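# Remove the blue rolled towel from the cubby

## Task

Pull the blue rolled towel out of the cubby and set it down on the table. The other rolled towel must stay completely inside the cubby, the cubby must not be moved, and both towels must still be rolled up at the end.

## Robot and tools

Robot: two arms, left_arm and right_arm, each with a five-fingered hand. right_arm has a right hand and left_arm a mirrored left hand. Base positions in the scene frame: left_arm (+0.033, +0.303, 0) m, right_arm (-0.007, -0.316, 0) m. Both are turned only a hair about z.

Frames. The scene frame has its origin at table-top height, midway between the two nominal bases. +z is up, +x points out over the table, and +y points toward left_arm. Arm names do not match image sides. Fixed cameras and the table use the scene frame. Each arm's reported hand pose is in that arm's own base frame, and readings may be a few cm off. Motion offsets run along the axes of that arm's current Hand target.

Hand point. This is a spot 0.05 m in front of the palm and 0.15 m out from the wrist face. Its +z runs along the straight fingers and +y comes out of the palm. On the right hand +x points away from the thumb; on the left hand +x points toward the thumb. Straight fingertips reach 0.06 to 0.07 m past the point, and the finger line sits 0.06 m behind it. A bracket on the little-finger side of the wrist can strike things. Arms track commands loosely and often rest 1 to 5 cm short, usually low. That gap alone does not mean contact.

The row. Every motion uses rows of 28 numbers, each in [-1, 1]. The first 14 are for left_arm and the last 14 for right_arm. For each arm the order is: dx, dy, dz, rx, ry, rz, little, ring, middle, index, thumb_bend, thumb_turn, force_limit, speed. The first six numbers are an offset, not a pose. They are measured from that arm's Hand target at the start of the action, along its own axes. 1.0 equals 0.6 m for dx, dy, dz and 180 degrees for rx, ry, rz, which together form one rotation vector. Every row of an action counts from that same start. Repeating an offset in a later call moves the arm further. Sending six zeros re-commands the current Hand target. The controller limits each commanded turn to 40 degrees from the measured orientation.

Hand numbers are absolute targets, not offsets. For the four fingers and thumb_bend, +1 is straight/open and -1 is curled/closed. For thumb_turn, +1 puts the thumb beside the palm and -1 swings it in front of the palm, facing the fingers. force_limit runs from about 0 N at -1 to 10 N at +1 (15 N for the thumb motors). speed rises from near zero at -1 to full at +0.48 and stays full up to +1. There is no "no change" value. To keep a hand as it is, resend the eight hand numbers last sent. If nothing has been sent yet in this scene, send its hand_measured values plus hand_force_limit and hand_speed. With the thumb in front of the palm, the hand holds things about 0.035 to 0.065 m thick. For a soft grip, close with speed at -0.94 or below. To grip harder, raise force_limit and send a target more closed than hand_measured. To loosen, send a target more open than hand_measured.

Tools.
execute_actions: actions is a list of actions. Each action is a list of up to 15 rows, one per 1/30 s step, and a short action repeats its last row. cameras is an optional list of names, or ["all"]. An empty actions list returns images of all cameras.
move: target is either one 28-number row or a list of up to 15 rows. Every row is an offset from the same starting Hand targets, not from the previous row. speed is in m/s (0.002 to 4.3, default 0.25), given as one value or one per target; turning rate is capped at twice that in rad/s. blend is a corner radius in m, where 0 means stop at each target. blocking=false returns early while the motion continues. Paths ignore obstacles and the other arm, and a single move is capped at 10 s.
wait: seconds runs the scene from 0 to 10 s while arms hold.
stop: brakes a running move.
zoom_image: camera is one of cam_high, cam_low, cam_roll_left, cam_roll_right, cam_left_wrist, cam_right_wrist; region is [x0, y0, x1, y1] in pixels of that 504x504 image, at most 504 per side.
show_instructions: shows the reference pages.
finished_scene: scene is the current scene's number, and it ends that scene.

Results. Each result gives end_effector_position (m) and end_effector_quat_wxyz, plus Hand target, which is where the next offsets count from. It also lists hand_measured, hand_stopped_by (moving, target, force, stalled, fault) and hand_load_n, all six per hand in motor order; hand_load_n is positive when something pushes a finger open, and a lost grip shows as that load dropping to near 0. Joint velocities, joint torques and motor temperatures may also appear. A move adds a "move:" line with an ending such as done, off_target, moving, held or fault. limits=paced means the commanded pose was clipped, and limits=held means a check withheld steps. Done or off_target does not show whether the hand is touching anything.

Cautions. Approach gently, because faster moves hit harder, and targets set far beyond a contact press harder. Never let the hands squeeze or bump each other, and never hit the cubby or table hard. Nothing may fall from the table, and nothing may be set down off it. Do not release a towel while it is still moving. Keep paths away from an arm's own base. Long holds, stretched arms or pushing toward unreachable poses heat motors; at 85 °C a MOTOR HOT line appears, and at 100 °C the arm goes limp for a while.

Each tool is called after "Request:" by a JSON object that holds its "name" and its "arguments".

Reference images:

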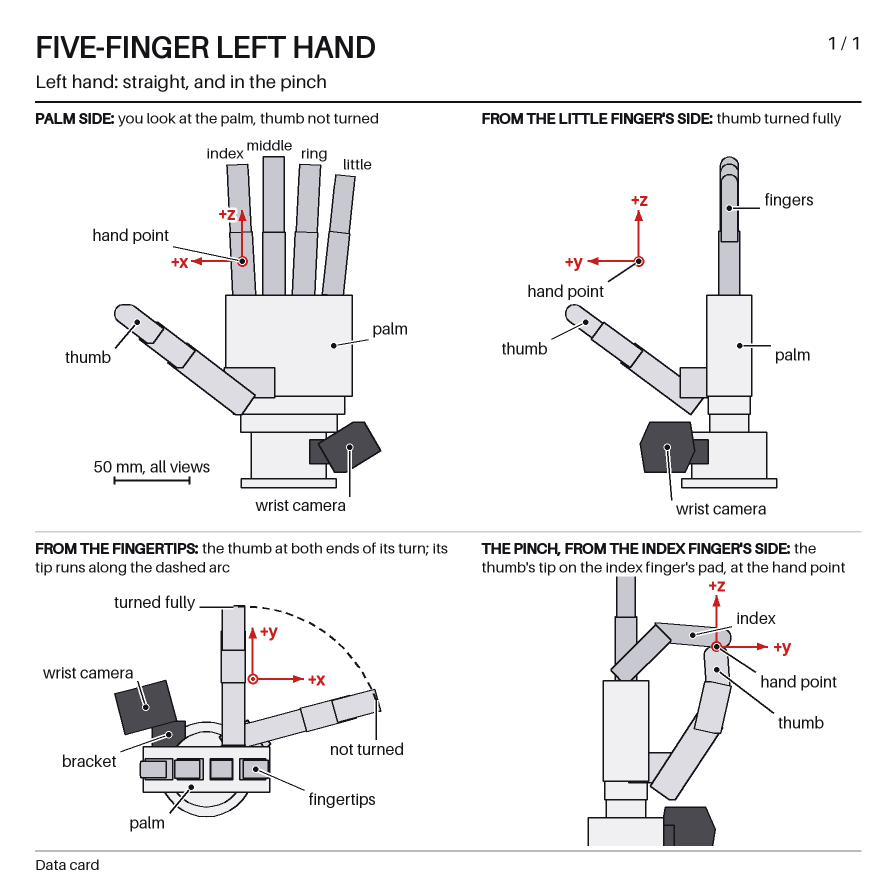

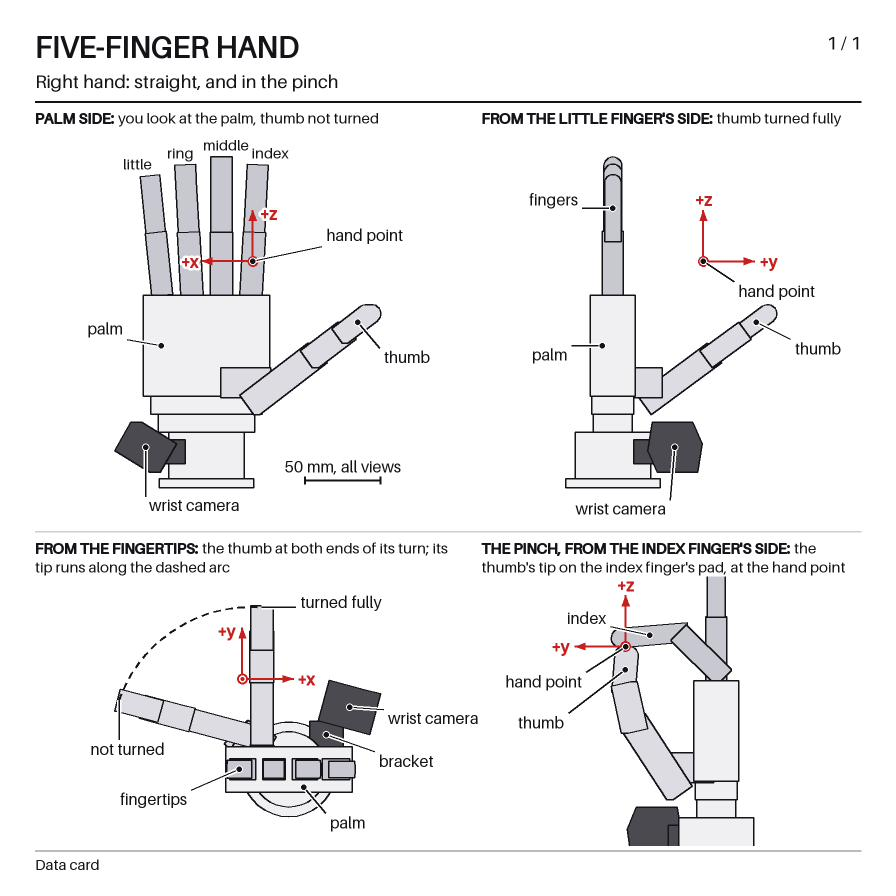

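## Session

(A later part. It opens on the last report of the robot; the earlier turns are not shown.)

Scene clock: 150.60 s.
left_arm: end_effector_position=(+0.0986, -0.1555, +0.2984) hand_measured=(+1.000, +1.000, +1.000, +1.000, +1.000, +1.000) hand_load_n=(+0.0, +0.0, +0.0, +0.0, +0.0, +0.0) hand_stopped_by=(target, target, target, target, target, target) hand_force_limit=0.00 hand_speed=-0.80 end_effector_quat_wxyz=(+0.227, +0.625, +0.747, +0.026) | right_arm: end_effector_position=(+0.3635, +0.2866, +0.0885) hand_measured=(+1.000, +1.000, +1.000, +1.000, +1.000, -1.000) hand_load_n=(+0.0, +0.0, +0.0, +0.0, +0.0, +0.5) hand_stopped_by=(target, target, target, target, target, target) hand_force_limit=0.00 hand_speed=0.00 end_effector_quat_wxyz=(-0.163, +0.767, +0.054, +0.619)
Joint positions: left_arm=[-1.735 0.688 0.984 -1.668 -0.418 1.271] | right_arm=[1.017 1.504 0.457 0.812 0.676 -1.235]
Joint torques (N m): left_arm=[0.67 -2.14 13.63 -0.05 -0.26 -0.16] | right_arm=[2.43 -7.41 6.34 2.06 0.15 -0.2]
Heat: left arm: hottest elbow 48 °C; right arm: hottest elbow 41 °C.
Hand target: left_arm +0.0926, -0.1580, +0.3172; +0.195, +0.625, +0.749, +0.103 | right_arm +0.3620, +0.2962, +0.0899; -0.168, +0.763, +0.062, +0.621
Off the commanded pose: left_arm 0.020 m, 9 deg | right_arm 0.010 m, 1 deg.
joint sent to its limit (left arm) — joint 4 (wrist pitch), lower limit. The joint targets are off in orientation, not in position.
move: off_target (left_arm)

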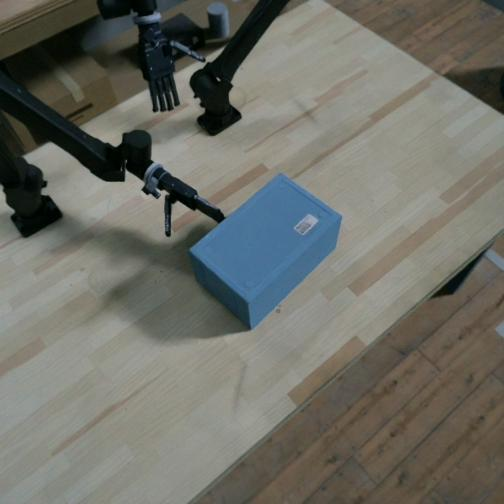

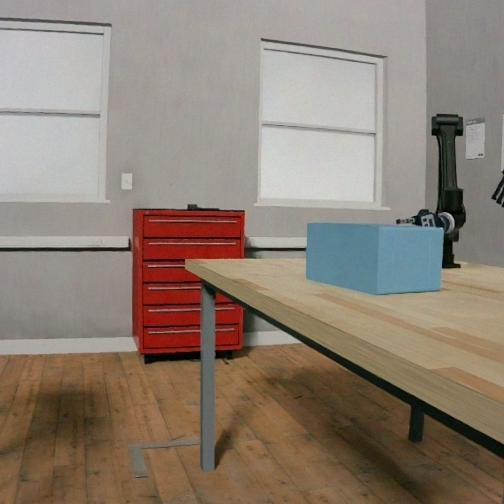

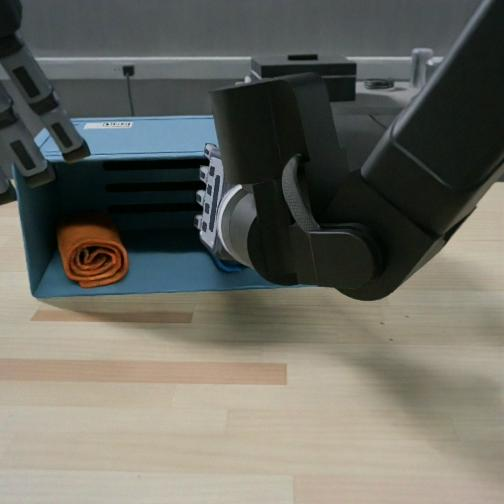

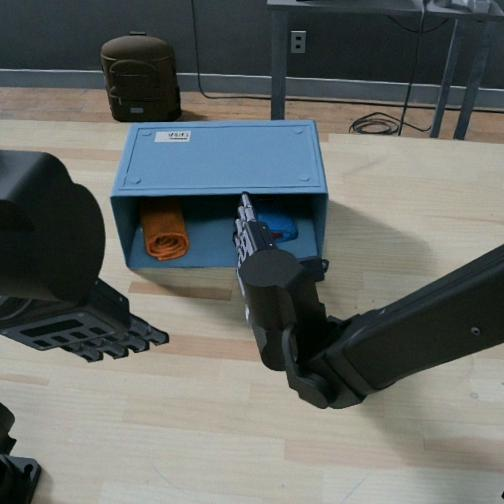

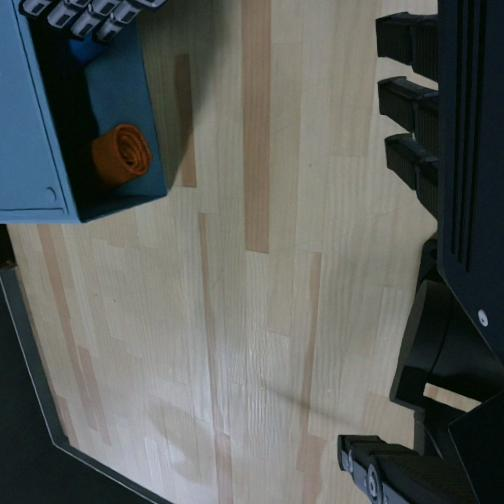

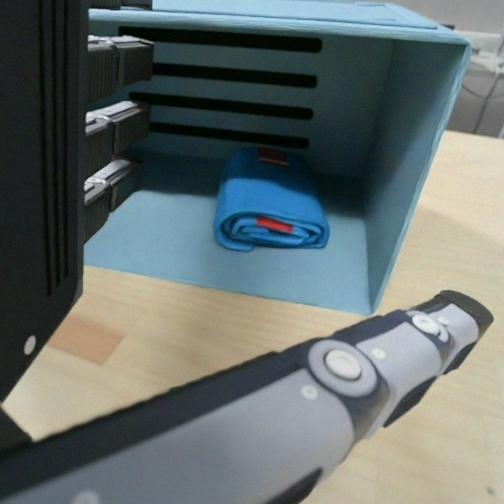

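Request:
{"name": "move", "arguments": {"target": [[0,0,0,0,0,0,1,1,1,1,1,1,0,-0.8,-0.1277,-0.014,0.035,0,0,0,1,1,1,1,1,-1,0,0]], "speed": 0.12, "cameras": ["cam_roll_right","cam_roll_left","cam_high","cam_right_wrist"]}}

Scene clock: 156.83 s.
left_arm: end_effector_position=(+0.0986, -0.1555, +0.2984) hand_measured=(+1.000, +1.000, +1.000, +1.000, +1.000, +1.000) hand_load_n=(+0.0, +0.0, +0.5, +0.0, +0.0, +0.0) hand_stopped_by=(target, target, target, target, target, target) hand_force_limit=0.00 hand_speed=-0.80 end_effector_quat_wxyz=(+0.227, +0.625, +0.747, +0.026) | right_arm: end_effector_position=(+0.3599, +0.3041, +0.0102) hand_measured=(+1.000, +1.000, +1.000, +1.000, +1.000, -1.000) hand_load_n=(+0.0, -0.5, +0.0, +0.0, +0.0, +0.0) hand_stopped_by=(target, target, target, target, target, target) hand_force_limit=0.00 hand_speed=0.00 end_effector_quat_wxyz=(-0.156, +0.770, +0.064, +0.615)
Joint positions: left_arm=[-1.735 0.688 0.984 -1.668 -0.418 1.271] | right_arm=[1.052 1.831 0.484 1.09 0.706 -1.236]
Joint torques (N m): left_arm=[0.21 -1.73 13.5 -0.05 -0.32 -0.16] | right_arm=[2.37 -9.47 5.45 2.06 0.32 -0.1]
Heat: left arm: hottest elbow 48 °C; right arm: hottest elbow 41 °C.
Hand target: left_arm +0.0926, -0.1580, +0.3172; +0.195, +0.625, +0.749, +0.103 | right_arm +0.3620, +0.3198, +0.0137; -0.168, +0.763, +0.062, +0.621
Off the commanded pose: left_arm 0.020 m, 9 deg | right_arm 0.016 m, 2 deg.
joint sent to its limit (left arm) — joint 4 (wrist pitch), lower limit. The joint targets are off in orientation, not in position.
move: off_target (left_arm, right_arm)
Images, in order (width x height): cam_high 504x504, cam_roll_left 504x504, cam_roll_right 504x504, cam_right_wrist 504x504.

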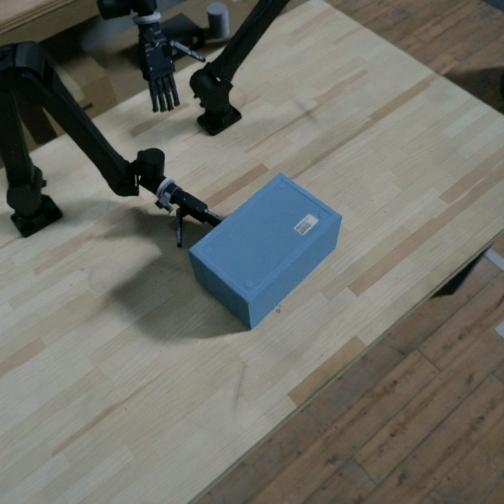

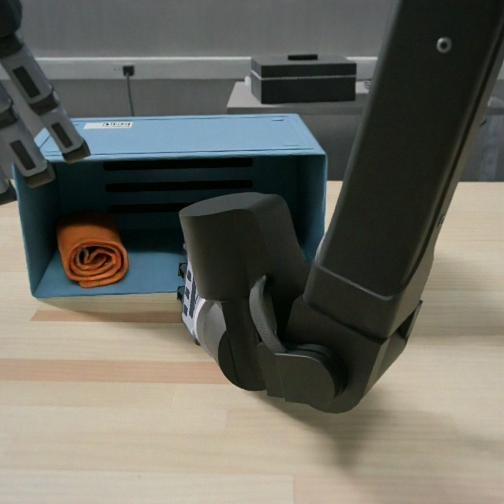

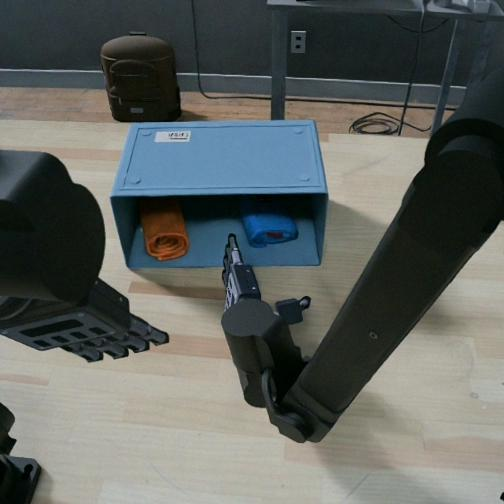

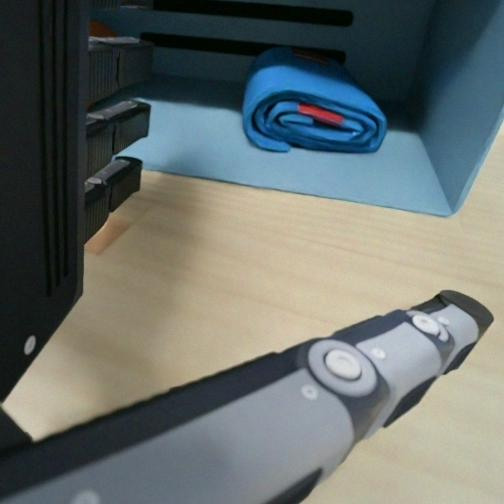

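Request:
{"name": "move", "arguments": {"target": [[0,0,0,0,0,0,1,1,1,1,1,1,0,-0.8,0.0205,0.0207,0.1232,0,0,0,1,1,1,1,1,-1,0,0]], "speed": 0.08, "cameras": ["cam_roll_right","cam_roll_left","cam_right_wrist"]}}

Request:
{"name": "zoom_image", "arguments": {"camera": "cam_roll_right", "region": [200, 170, 350, 290]}}

Scene clock: 161.47 s.
left_arm: end_effector_position=(+0.0986, -0.1555, +0.2984) hand_measured=(+1.000, +1.000, +1.000, +1.000, +1.000, +1.000) hand_load_n=(+0.0, +0.0, +0.0, -0.5, -0.5, +0.0) hand_stopped_by=(target, target, target, target, target, target) hand_force_limit=0.00 hand_speed=-0.80 end_effector_quat_wxyz=(+0.227, +0.625, +0.747, +0.026) | right_arm: end_effector_position=(+0.4255, +0.3277, +0.0106) hand_measured=(+1.000, +1.000, +1.000, +1.000, +1.000, -1.000) hand_load_n=(+0.0, +0.0, +0.0, +0.0, +0.0, +0.0) hand_stopped_by=(target, target, target, target, target, target) hand_force_limit=0.00 hand_speed=0.00 end_effector_quat_wxyz=(-0.174, +0.764, +0.063, +0.618)
Joint positions: left_arm=[-1.735 0.688 0.984 -1.668 -0.418 1.271] | right_arm=[0.93 1.9 0.623 1.068 0.563 -1.266]
Joint torques (N m): left_arm=[0.5 -2.02 13.64 -0.06 -0.27 -0.16] | right_arm=[0.26 -11.11 6.28 1.16 0.12 -0.2]
Heat: left arm: hottest elbow 49 °C; right arm: hottest elbow 41 °C.
Hand target: left_arm +0.0926, -0.1580, +0.3172; +0.195, +0.625, +0.749, +0.103 | right_arm +0.4369, +0.3314, +0.0105; -0.168, +0.763, +0.063, +0.621
Off the commanded pose: left_arm 0.020 m, 9 deg | right_arm 0.012 m, 1 deg.
joint sent to its limit (left arm) — joint 4 (wrist pitch), lower limit. The joint targets are off in orientation, not in position.
move: off_target (left_arm, right_arm)
Images, in order (width x height): cam_roll_left 504x504, cam_roll_right 504x504, cam_right_wrist 504x504.

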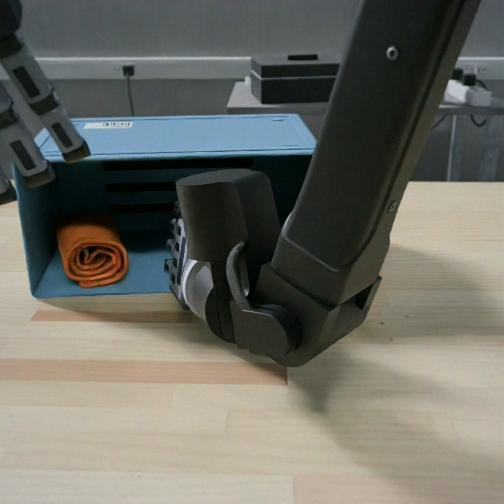

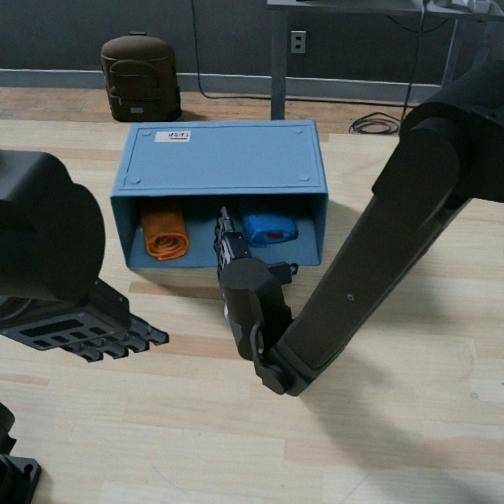

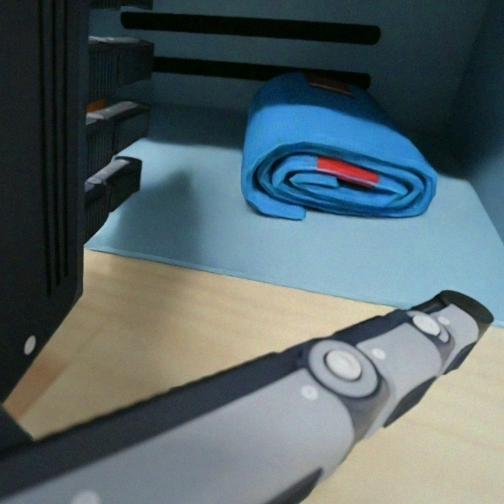

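Scaled by 3.360.

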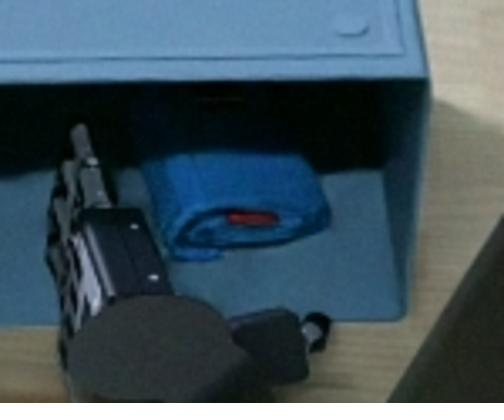

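Request:
{"name": "move", "arguments": {"target": [[0,0,0,0,0,0,1,1,1,1,1,1,0,-0.8,0,0.055,0,0,0,0,1,1,1,1,1,-1,0,0]], "speed": 0.06, "cameras": ["cam_roll_right","cam_right_wrist"]}}

Request:
{"name": "zoom_image", "arguments": {"camera": "cam_roll_right", "region": [200, 170, 350, 290]}}

Scene clock: 167.43 s.
left_arm: end_effector_position=(+0.0986, -0.1555, +0.2984) hand_measured=(+1.000, +1.000, +1.000, +1.000, +1.000, +1.000) hand_load_n=(+0.0, +0.0, +0.0, +0.0, +0.0, +0.0) hand_stopped_by=(target, target, target, target, target, target) hand_force_limit=0.00 hand_speed=-0.80 end_effector_quat_wxyz=(+0.227, +0.625, +0.747, +0.026) | right_arm: end_effector_position=(+0.4451, +0.3098, +0.0110) hand_measured=(+1.000, +1.000, +1.000, +1.000, +1.000, -1.000) hand_load_n=(+0.0, +0.0, +0.0, +0.0, +0.0, +0.0) hand_stopped_by=(target, target, target, target, target, target) hand_force_limit=0.00 hand_speed=0.00 end_effector_quat_wxyz=(-0.177, +0.761, +0.061, +0.621)
Joint positions: left_arm=[-1.735 0.688 0.984 -1.668 -0.418 1.271] | right_arm=[0.861 1.905 0.615 1.098 0.496 -1.281]
Joint torques (N m): left_arm=[0.15 -1.61 13.49 -0.05 -0.31 -0.18] | right_arm=[0.21 -10.93 3.54 2.17 0.11 -0.2]
Heat: left arm: hottest elbow 49 °C; right arm: hottest elbow 40 °C.
Hand target: left_arm +0.0926, -0.1580, +0.3172; +0.195, +0.625, +0.749, +0.103 | right_arm +0.4470, +0.3007, +0.0048; -0.168, +0.763, +0.062, +0.621
Off the commanded pose: left_arm 0.020 m, 9 deg | right_arm 0.011 m, 1 deg.
joint sent to its limit (left arm) — joint 4 (wrist pitch), lower limit. The joint targets are off in orientation, not in position.
move: off_target (left_arm, right_arm)
Images, in order (width x height): cam_roll_right 504x504, cam_right_wrist 504x504.

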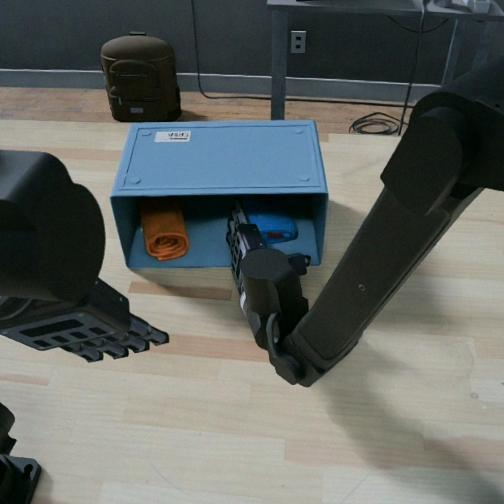

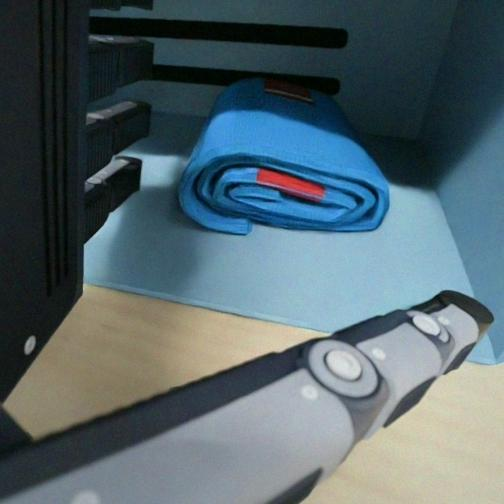

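Scaled by 3.360.

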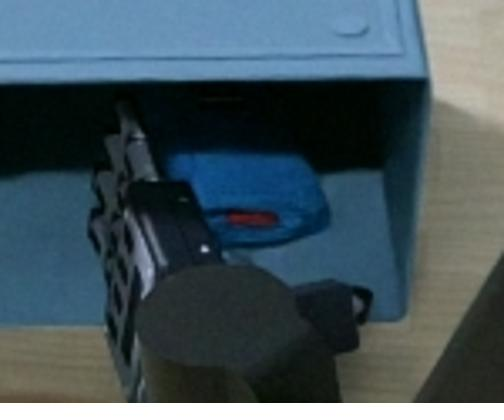

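Request:
{"name": "move", "arguments": {"target": [[0,0,0,0,0,0,1,1,1,1,1,1,0,-0.8,0.0202,-0.024,0.1078,0,0,0,1,1,1,1,1,-1,0,0]], "speed": 0.06, "cameras": ["cam_roll_right","cam_right_wrist","cam_high"]}}

Request:
{"name": "zoom_image", "arguments": {"camera": "cam_roll_right", "region": [200, 170, 350, 290]}}

Scene clock: 171.03 s.
left_arm: end_effector_position=(+0.0986, -0.1555, +0.2984) hand_measured=(+1.000, +1.000, +1.000, +1.000, +1.000, +1.000) hand_load_n=(+0.0, +0.0, +0.0, +0.0, +0.0, +0.0) hand_stopped_by=(target, target, target, target, target, target) hand_force_limit=0.00 hand_speed=-0.80 end_effector_quat_wxyz=(+0.227, +0.625, +0.747, +0.026) | right_arm: end_effector_position=(+0.4915, +0.3325, +0.0075) hand_measured=(+1.000, +1.000, +1.000, +1.000, +1.000, -1.000) hand_load_n=(+0.0, +0.0, +0.5, +0.0, +0.0, +0.0) hand_stopped_by=(target, target, target, target, target, target) hand_force_limit=0.00 hand_speed=0.00 end_effector_quat_wxyz=(-0.174, +0.765, +0.064, +0.617)
Joint positions: left_arm=[-1.735 0.688 0.984 -1.668 -0.418 1.271] | right_arm=[0.814 1.962 0.755 1.009 0.448 -1.293]
Joint torques (N m): left_arm=[0.03 -1.38 13.55 -0.17 -0.27 -0.18] | right_arm=[0.09 -12.51 7.01 1.2 0.1 -0.21]
Heat: left arm: hottest elbow 49 °C; right arm: hottest elbow 40 °C.
Hand target: left_arm +0.0926, -0.1580, +0.3172; +0.195, +0.625, +0.749, +0.103 | right_arm +0.5052, +0.3342, +0.0079; -0.168, +0.763, +0.062, +0.621
Off the commanded pose: left_arm 0.020 m, 9 deg | right_arm 0.014 m, 1 deg.
joint sent to its limit (left arm) — joint 4 (wrist pitch), lower limit. The joint targets are off in orientation, not in position.
move: off_target (left_arm, right_arm)
Images, in order (width x height): cam_high 504x504, cam_roll_right 504x504, cam_right_wrist 504x504.

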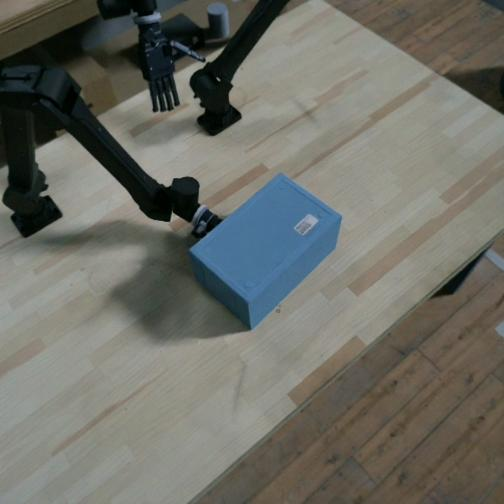

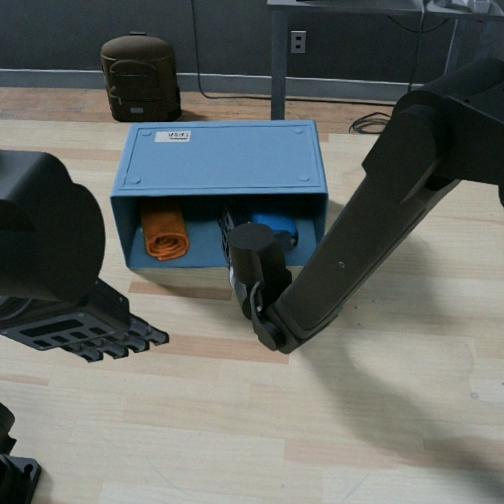

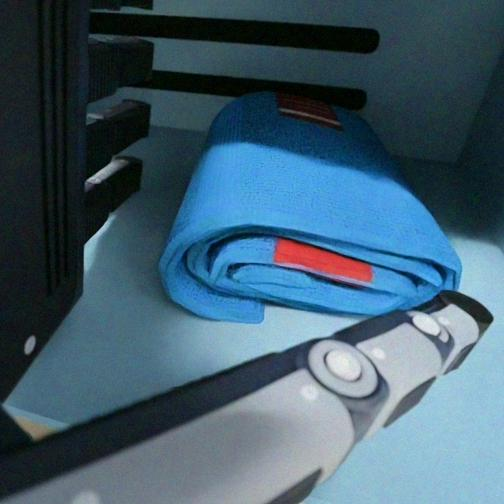

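Scaled by 3.360.

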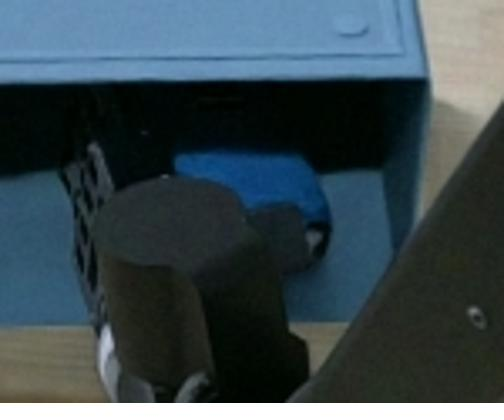

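Request:
{"name": "move", "arguments": {"target": [[0,0,0,0,0,0,1,1,1,1,1,1,0,-0.8,0,0.03,0,0,0,0,1,1,1,1,1,-1,0,0],[0,0,0,0,0,0,1,1,1,1,1,1,0,-0.8,0.003,0.02,0.022,0,0,0,1,1,1,1,1,-1,0,0]], "speed": 0.05, "cameras": ["cam_roll_right","cam_right_wrist","cam_high"]}}

Request:
{"name": "zoom_image", "arguments": {"camera": "cam_roll_right", "region": [200, 170, 350, 290]}}

Scene clock: 175.43 s.
left_arm: end_effector_position=(+0.0986, -0.1555, +0.2984) hand_measured=(+1.000, +1.000, +1.000, +1.000, +1.000, +1.000) hand_load_n=(+0.0, +0.0, +0.0, +0.0, +0.0, +0.0) hand_stopped_by=(target, target, target, target, target, target) hand_force_limit=0.00 hand_speed=-0.80 end_effector_quat_wxyz=(+0.227, +0.625, +0.747, +0.026) | right_arm: end_effector_position=(+0.5078, +0.3256, +0.0057) hand_measured=(+1.000, +1.000, +1.000, +1.000, +1.000, -1.000) hand_load_n=(+0.0, -0.5, +0.0, +0.0, +0.0, +0.5) hand_stopped_by=(target, target, target, target, target, target) hand_force_limit=0.00 hand_speed=0.00 end_effector_quat_wxyz=(-0.174, +0.764, +0.063, +0.618)
Joint positions: left_arm=[-1.735 0.688 0.984 -1.668 -0.418 1.271] | right_arm=[0.777 1.977 0.775 1.008 0.413 -1.301]
Joint torques (N m): left_arm=[0.38 -1.44 13.52 -0.08 -0.28 -0.15] | right_arm=[0.15 -12.51 7.06 1.2 0.08 -0.2]
Heat: left arm: hottest elbow 49 °C; right arm: hottest elbow 40 °C.
Hand target: left_arm +0.0926, -0.1580, +0.3172; +0.195, +0.625, +0.749, +0.103 | right_arm +0.5216, +0.3272, +0.0053; -0.168, +0.763, +0.062, +0.621
Off the commanded pose: left_arm 0.020 m, 9 deg | right_arm 0.014 m, 1 deg.
joint sent to its limit (left arm) — joint 4 (wrist pitch), lower limit. The joint targets are off in orientation, not in position.
move: off_target (left_arm, right_arm)
Images, in order (width x height): cam_high 504x504, cam_roll_right 504x504, cam_right_wrist 504x504.

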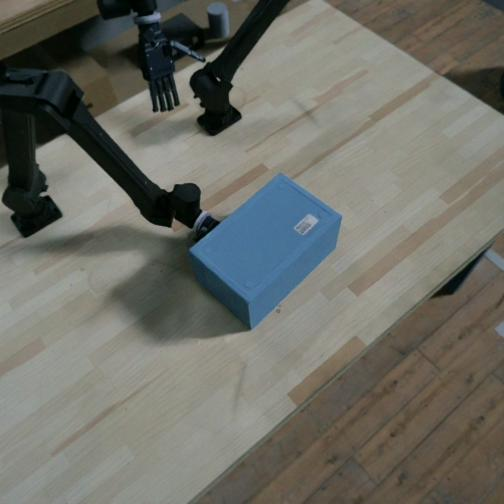

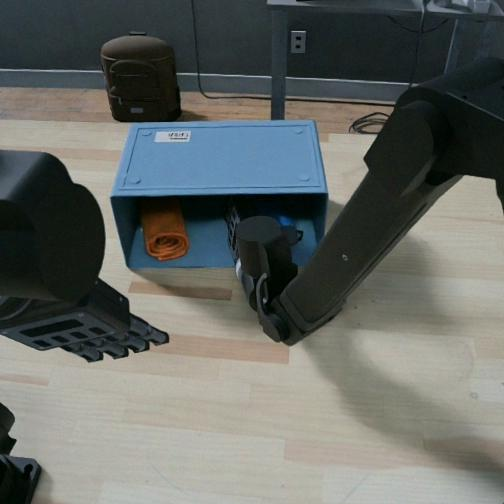

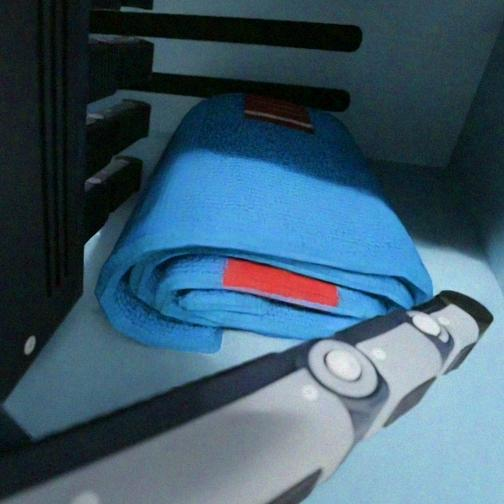

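Scaled by 3.360.

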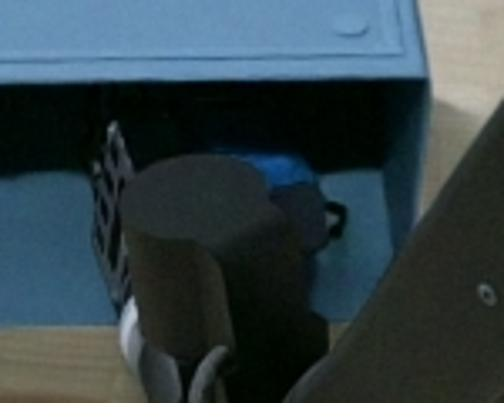

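Request:
{"name": "move", "arguments": {"target": [[0,0,0,0,0,0,1,1,1,1,1,1,0,-0.8,0,0,0,0,0,0,1,1,-0.5,-0.5,-0.5,-1,-0.3,-0.8]], "speed": 0.05, "cameras": ["cam_roll_right","cam_right_wrist"]}}

Scene clock: 179.60 s.
left_arm: end_effector_position=(+0.0986, -0.1555, +0.2984) hand_measured=(+1.000, +1.000, +1.000, +1.000, +1.000, +1.000) hand_load_n=(+0.0, +0.0, +0.0, +0.0, +0.0, +0.0) hand_stopped_by=(target, target, target, target, target, target) hand_force_limit=0.00 hand_speed=-0.80 end_effector_quat_wxyz=(+0.227, +0.625, +0.747, +0.026) | right_arm: end_effector_position=(+0.5117, +0.3287, +0.0100) hand_measured=(+1.000, +1.000, +0.466, +0.060, +0.364, -1.000) hand_load_n=(+0.0, +0.0, +0.0, +5.5, +5.0, -1.0) hand_stopped_by=(target, target, force, force, force, target) hand_force_limit=-0.30 hand_speed=-0.80 end_effector_quat_wxyz=(-0.174, +0.761, +0.066, +0.622)
Joint positions: left_arm=[-1.735 0.688 0.984 -1.668 -0.418 1.271] | right_arm=[0.777 1.977 0.786 1.008 0.411 -1.312]
Joint torques (N m): left_arm=[0.32 -1.85 13.67 -0.16 -0.26 -0.17] | right_arm=[0.21 -12.57 6.49 1.2 0.18 -0.1]
Heat: left arm: hottest elbow 49 °C; right arm: hottest elbow 40 °C.
Hand target: left_arm +0.0926, -0.1580, +0.3172; +0.195, +0.625, +0.749, +0.103 | right_arm +0.5214, +0.3273, +0.0052; -0.168, +0.763, +0.063, +0.621
Off the commanded pose: left_arm 0.020 m, 9 deg | right_arm 0.011 m, 1 deg.
joint sent to its limit (left arm) — joint 4 (wrist pitch), lower limit. The joint targets are off in orientation, not in position.
move: off_target (left_arm, right_arm)
Images, in order (width x height): cam_roll_right 504x504, cam_right_wrist 504x504.

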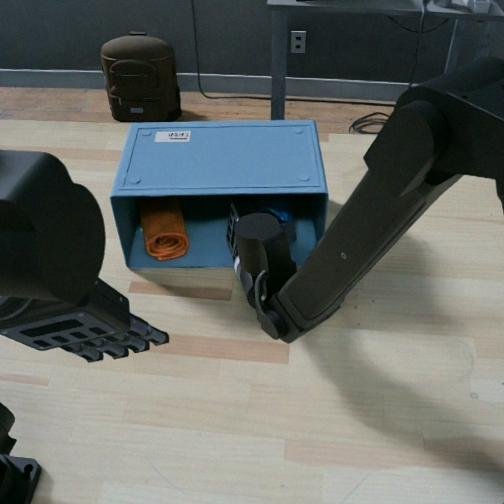

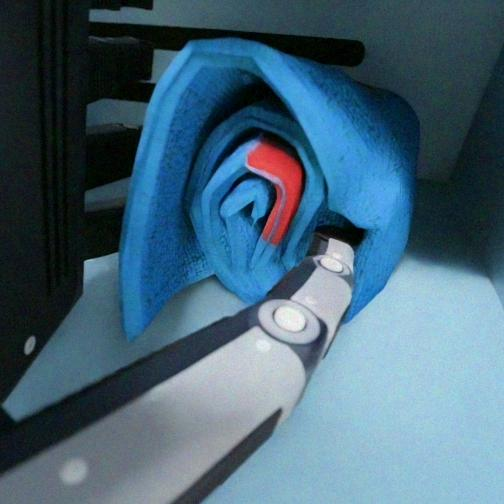

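Request:
{"name": "move", "arguments": {"target": [[0,0,0,0,0,0,1,1,1,1,1,1,0,-0.8,0.0242,-0.0043,-0.0043,0,0,0,1,1,-0.5,-0.5,-0.5,-1,-0.3,-0.8],[0,0,0,0,0,0,1,1,1,1,1,1,0,-0.8,0.001,-0.02,-0.13,0,0,0,1,1,-0.5,-0.5,-0.5,-1,-0.3,-0.8]], "speed": 0.05, "cameras": ["cam_roll_right","cam_right_wrist","cam_high"]}}

Scene clock: 183.90 s.
left_arm: end_effector_position=(+0.0986, -0.1555, +0.2984) hand_measured=(+1.000, +1.000, +1.000, +1.000, +1.000, +1.000) hand_load_n=(+0.0, +0.0, +0.0, +0.0, +0.0, +0.0) hand_stopped_by=(target, target, target, target, target, target) hand_force_limit=0.00 hand_speed=-0.80 end_effector_quat_wxyz=(+0.227, +0.625, +0.747, +0.026) | right_arm: end_effector_position=(+0.4508, +0.3067, +0.0154) hand_measured=(+1.000, +1.000, +0.466, +0.060, +0.364, -1.000) hand_load_n=(+0.0, -0.5, +0.0, +5.0, +5.0, +0.0) hand_stopped_by=(target, target, force, force, force, target) hand_force_limit=-0.30 hand_speed=-0.80 end_effector_quat_wxyz=(-0.156, +0.769, +0.066, +0.617)
Joint positions: left_arm=[-1.735 0.688 0.984 -1.668 -0.418 1.271] | right_arm=[0.855 1.881 0.634 1.027 0.512 -1.299]
Joint torques (N m): left_arm=[-0.15 -1.44 13.67 -0.02 -0.26 -0.16] | right_arm=[2.37 -13.04 3.84 2.18 0.28 0.01]
Heat: left arm: hottest elbow 49 °C; right arm: hottest elbow 40 °C.
Hand target: left_arm +0.0926, -0.1580, +0.3172; +0.195, +0.625, +0.749, +0.103 | right_arm +0.4457, +0.3124, +0.0215; -0.168, +0.763, +0.062, +0.621
Off the commanded pose: left_arm 0.020 m, 9 deg | right_arm 0.010 m, 2 deg.
joint sent to its limit (left arm) — joint 4 (wrist pitch), lower limit. The joint targets are off in orientation, not in position.
move: off_target (left_arm)
Images, in order (width x height): cam_high 504x504, cam_roll_right 504x504, cam_right_wrist 504x504.

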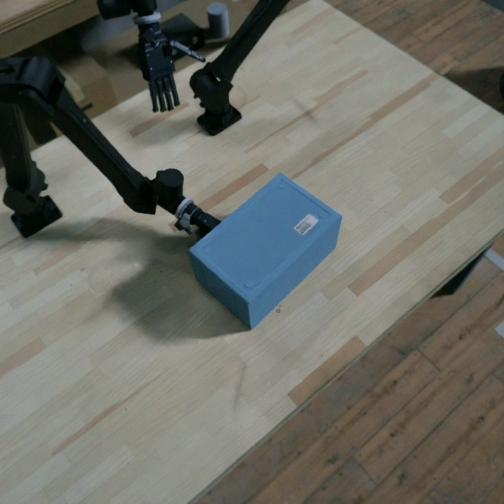

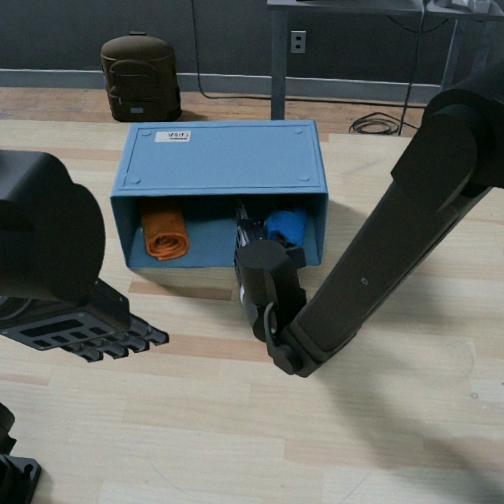

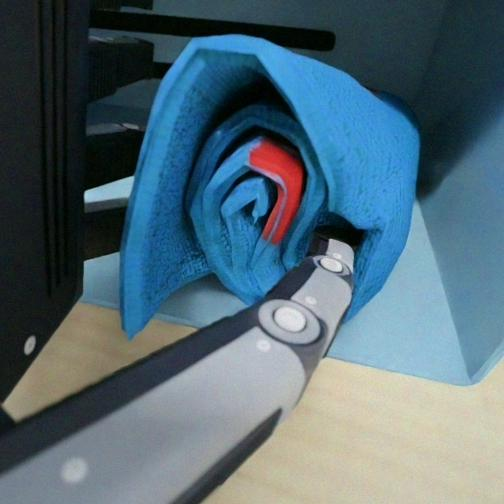

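Request:
{"name": "move", "arguments": {"target": [[0,0,0,0,0,0,1,1,1,1,1,1,0,-0.8,-0.036,-0.037,-0.213,0,0,0,1,1,-0.5,-0.5,-0.5,-1,-0.3,-0.8]], "speed": 0.08, "cameras": ["cam_roll_right","cam_right_wrist","cam_high","cam_roll_left"]}}

Scene clock: 187.13 s.
left_arm: end_effector_position=(+0.0986, -0.1555, +0.2984) hand_measured=(+1.000, +1.000, +1.000, +1.000, +1.000, +1.000) hand_load_n=(+0.0, +0.0, +0.0, +0.0, +0.0, +0.0) hand_stopped_by=(target, target, target, target, target, target) hand_force_limit=0.00 hand_speed=-0.80 end_effector_quat_wxyz=(+0.227, +0.625, +0.747, +0.026) | right_arm: end_effector_position=(+0.3208, +0.2895, +0.0229) hand_measured=(+1.000, +1.000, +0.466, +0.060, +0.364, -1.000) hand_load_n=(+0.0, +0.0, +0.0, +5.5, +5.0, +0.0) hand_stopped_by=(target, target, force, force, force, target) hand_force_limit=-0.30 hand_speed=-0.80 end_effector_quat_wxyz=(-0.156, +0.766, +0.066, +0.620)
Joint positions: left_arm=[-1.735 0.688 0.984 -1.668 -0.418 1.271] | right_arm=[1.141 1.752 0.395 1.093 0.791 -1.22]
Joint torques (N m): left_arm=[-0.03 -1.67 13.45 -0.05 -0.31 -0.16] | right_arm=[2.43 -9.99 2.97 1.92 0.33 0]
Heat: left arm: hottest elbow 49 °C; right arm: hottest elbow 40 °C.
Hand target: left_arm +0.0926, -0.1580, +0.3172; +0.195, +0.625, +0.749, +0.103 | right_arm +0.3157, +0.2930, +0.0264; -0.168, +0.763, +0.062, +0.621
Off the commanded pose: left_arm 0.020 m, 9 deg | right_arm 0.007 m, 2 deg.
joint sent to its limit (left arm) — joint 4 (wrist pitch), lower limit. The joint targets are off in orientation, not in position.
move: off_target (left_arm)
Images, in order (width x height): cam_high 504x504, cam_roll_left 504x504, cam_roll_right 504x504, cam_right_wrist 504x504.

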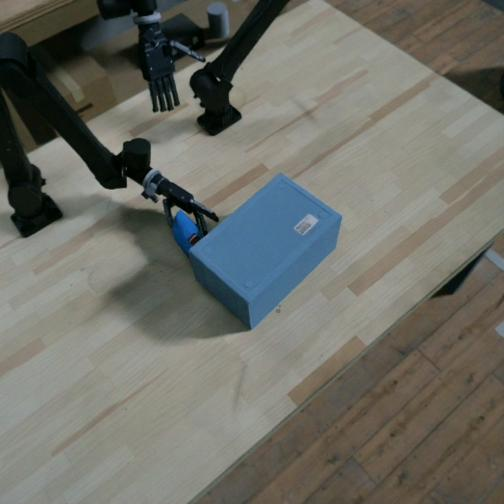

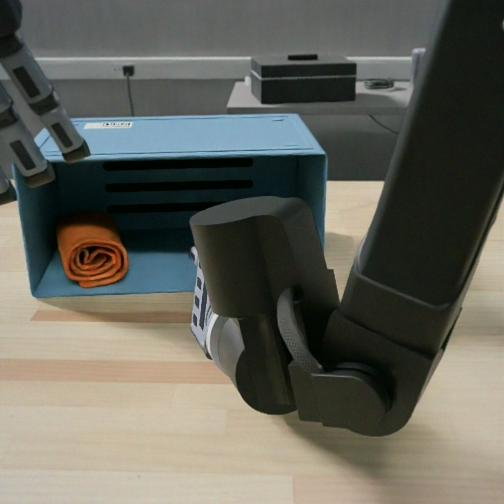

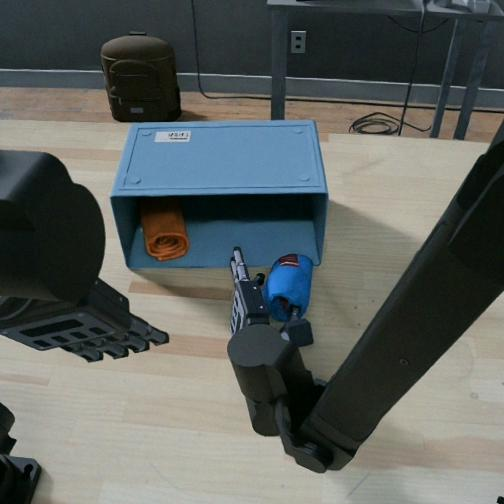

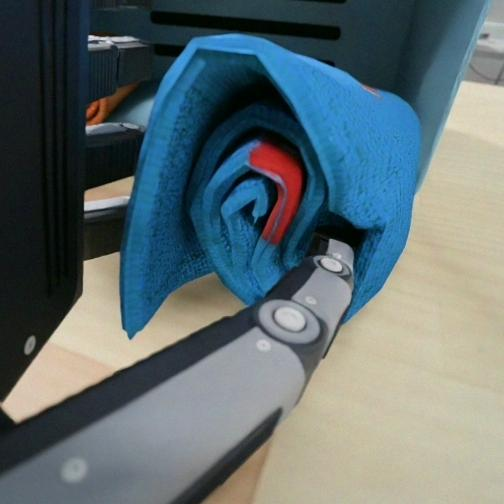

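Request:
{"name": "move", "arguments": {"target": [[0,0,0,0,0,0,1,1,1,1,1,1,0,-0.8,-0.0183,-0.0257,-0.0771,0,0,0,1,1,-0.5,-0.5,-0.5,-1,-0.3,-0.8],[0,0,0,0,0,0,1,1,1,1,1,1,0,-0.8,-0.0442,-0.0211,-0.0725,0,0,0,1,1,-0.5,-0.5,-0.5,-1,-0.3,-0.8]], "speed": 0.08, "cameras": ["cam_roll_right","cam_right_wrist","cam_high","cam_roll_left"]}}

Scene clock: 191.17 s.
left_arm: end_effector_position=(+0.0986, -0.1555, +0.2984) hand_measured=(+1.000, +1.000, +1.000, +1.000, +1.000, +1.000) hand_load_n=(+0.0, +0.0, +0.0, +0.0, +0.0, +0.0) hand_stopped_by=(target, target, target, target, target, target) hand_force_limit=0.00 hand_speed=-0.80 end_effector_quat_wxyz=(+0.227, +0.625, +0.747, +0.026) | right_arm: end_effector_position=(+0.2705, +0.2906, +0.0130) hand_measured=(+1.000, +1.000, +0.466, +0.060, +0.364, -1.000) hand_load_n=(+0.0, +0.0, +0.0, +5.5, +5.0, +0.0) hand_stopped_by=(target, target, force, force, force, target) hand_force_limit=-0.30 hand_speed=-0.80 end_effector_quat_wxyz=(-0.161, +0.764, +0.061, +0.622)
Joint positions: left_arm=[-1.735 0.688 0.984 -1.668 -0.418 1.271] | right_arm=[1.299 1.778 0.353 1.123 0.944 -1.151]
Joint torques (N m): left_arm=[0.44 -2.14 13.53 0.02 -0.28 -0.16] | right_arm=[2.37 -8 2.69 1.96 0.38 -0.02]
Heat: left arm: hottest elbow 49 °C; right arm: hottest elbow 40 °C.
Hand target: left_arm +0.0926, -0.1580, +0.3172; +0.195, +0.625, +0.749, +0.103 | right_arm +0.2657, +0.2933, +0.0105; -0.168, +0.763, +0.062, +0.621
Off the commanded pose: left_arm 0.020 m, 9 deg | right_arm 0.006 m, 1 deg.
joint sent to its limit (left arm) — joint 4 (wrist pitch), lower limit. The joint targets are off in orientation, not in position.
move: off_target (left_arm)
Images, in order (width x height): cam_high 504x504, cam_roll_left 504x504, cam_roll_right 504x504, cam_right_wrist 504x504.

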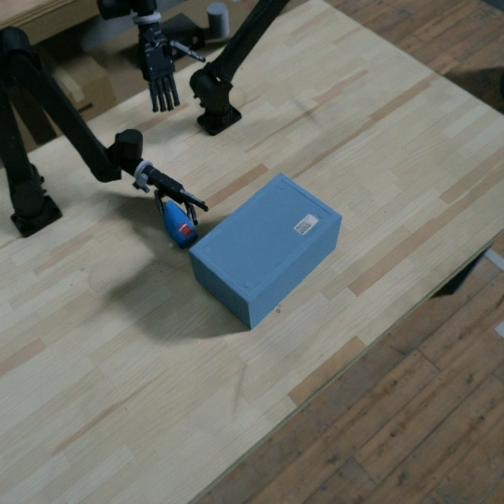

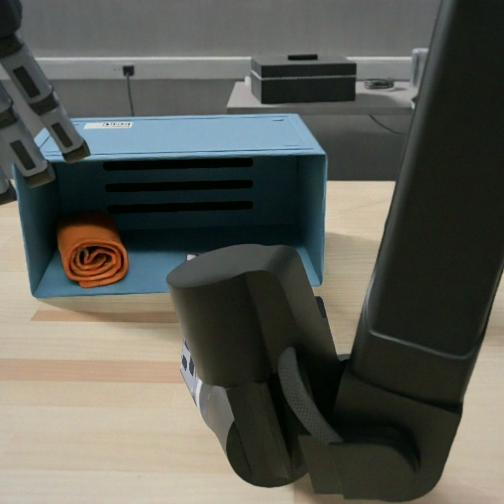

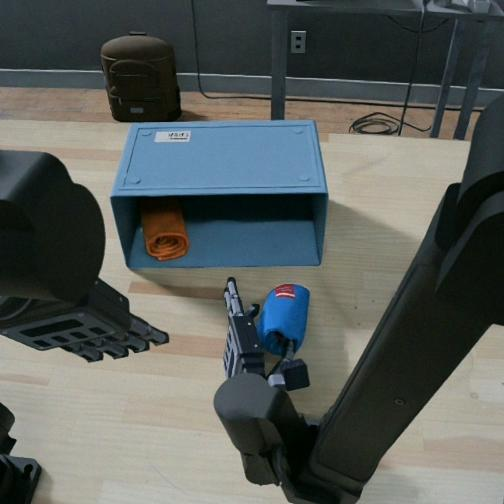

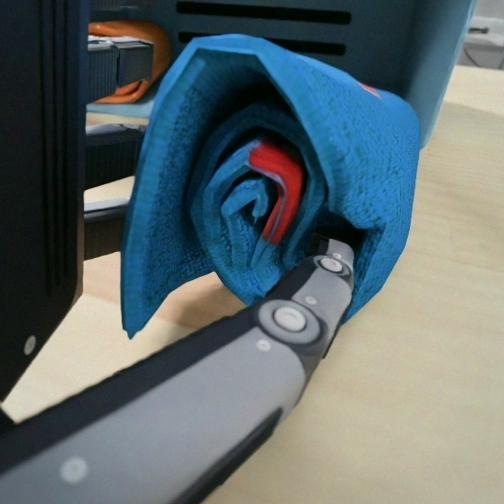

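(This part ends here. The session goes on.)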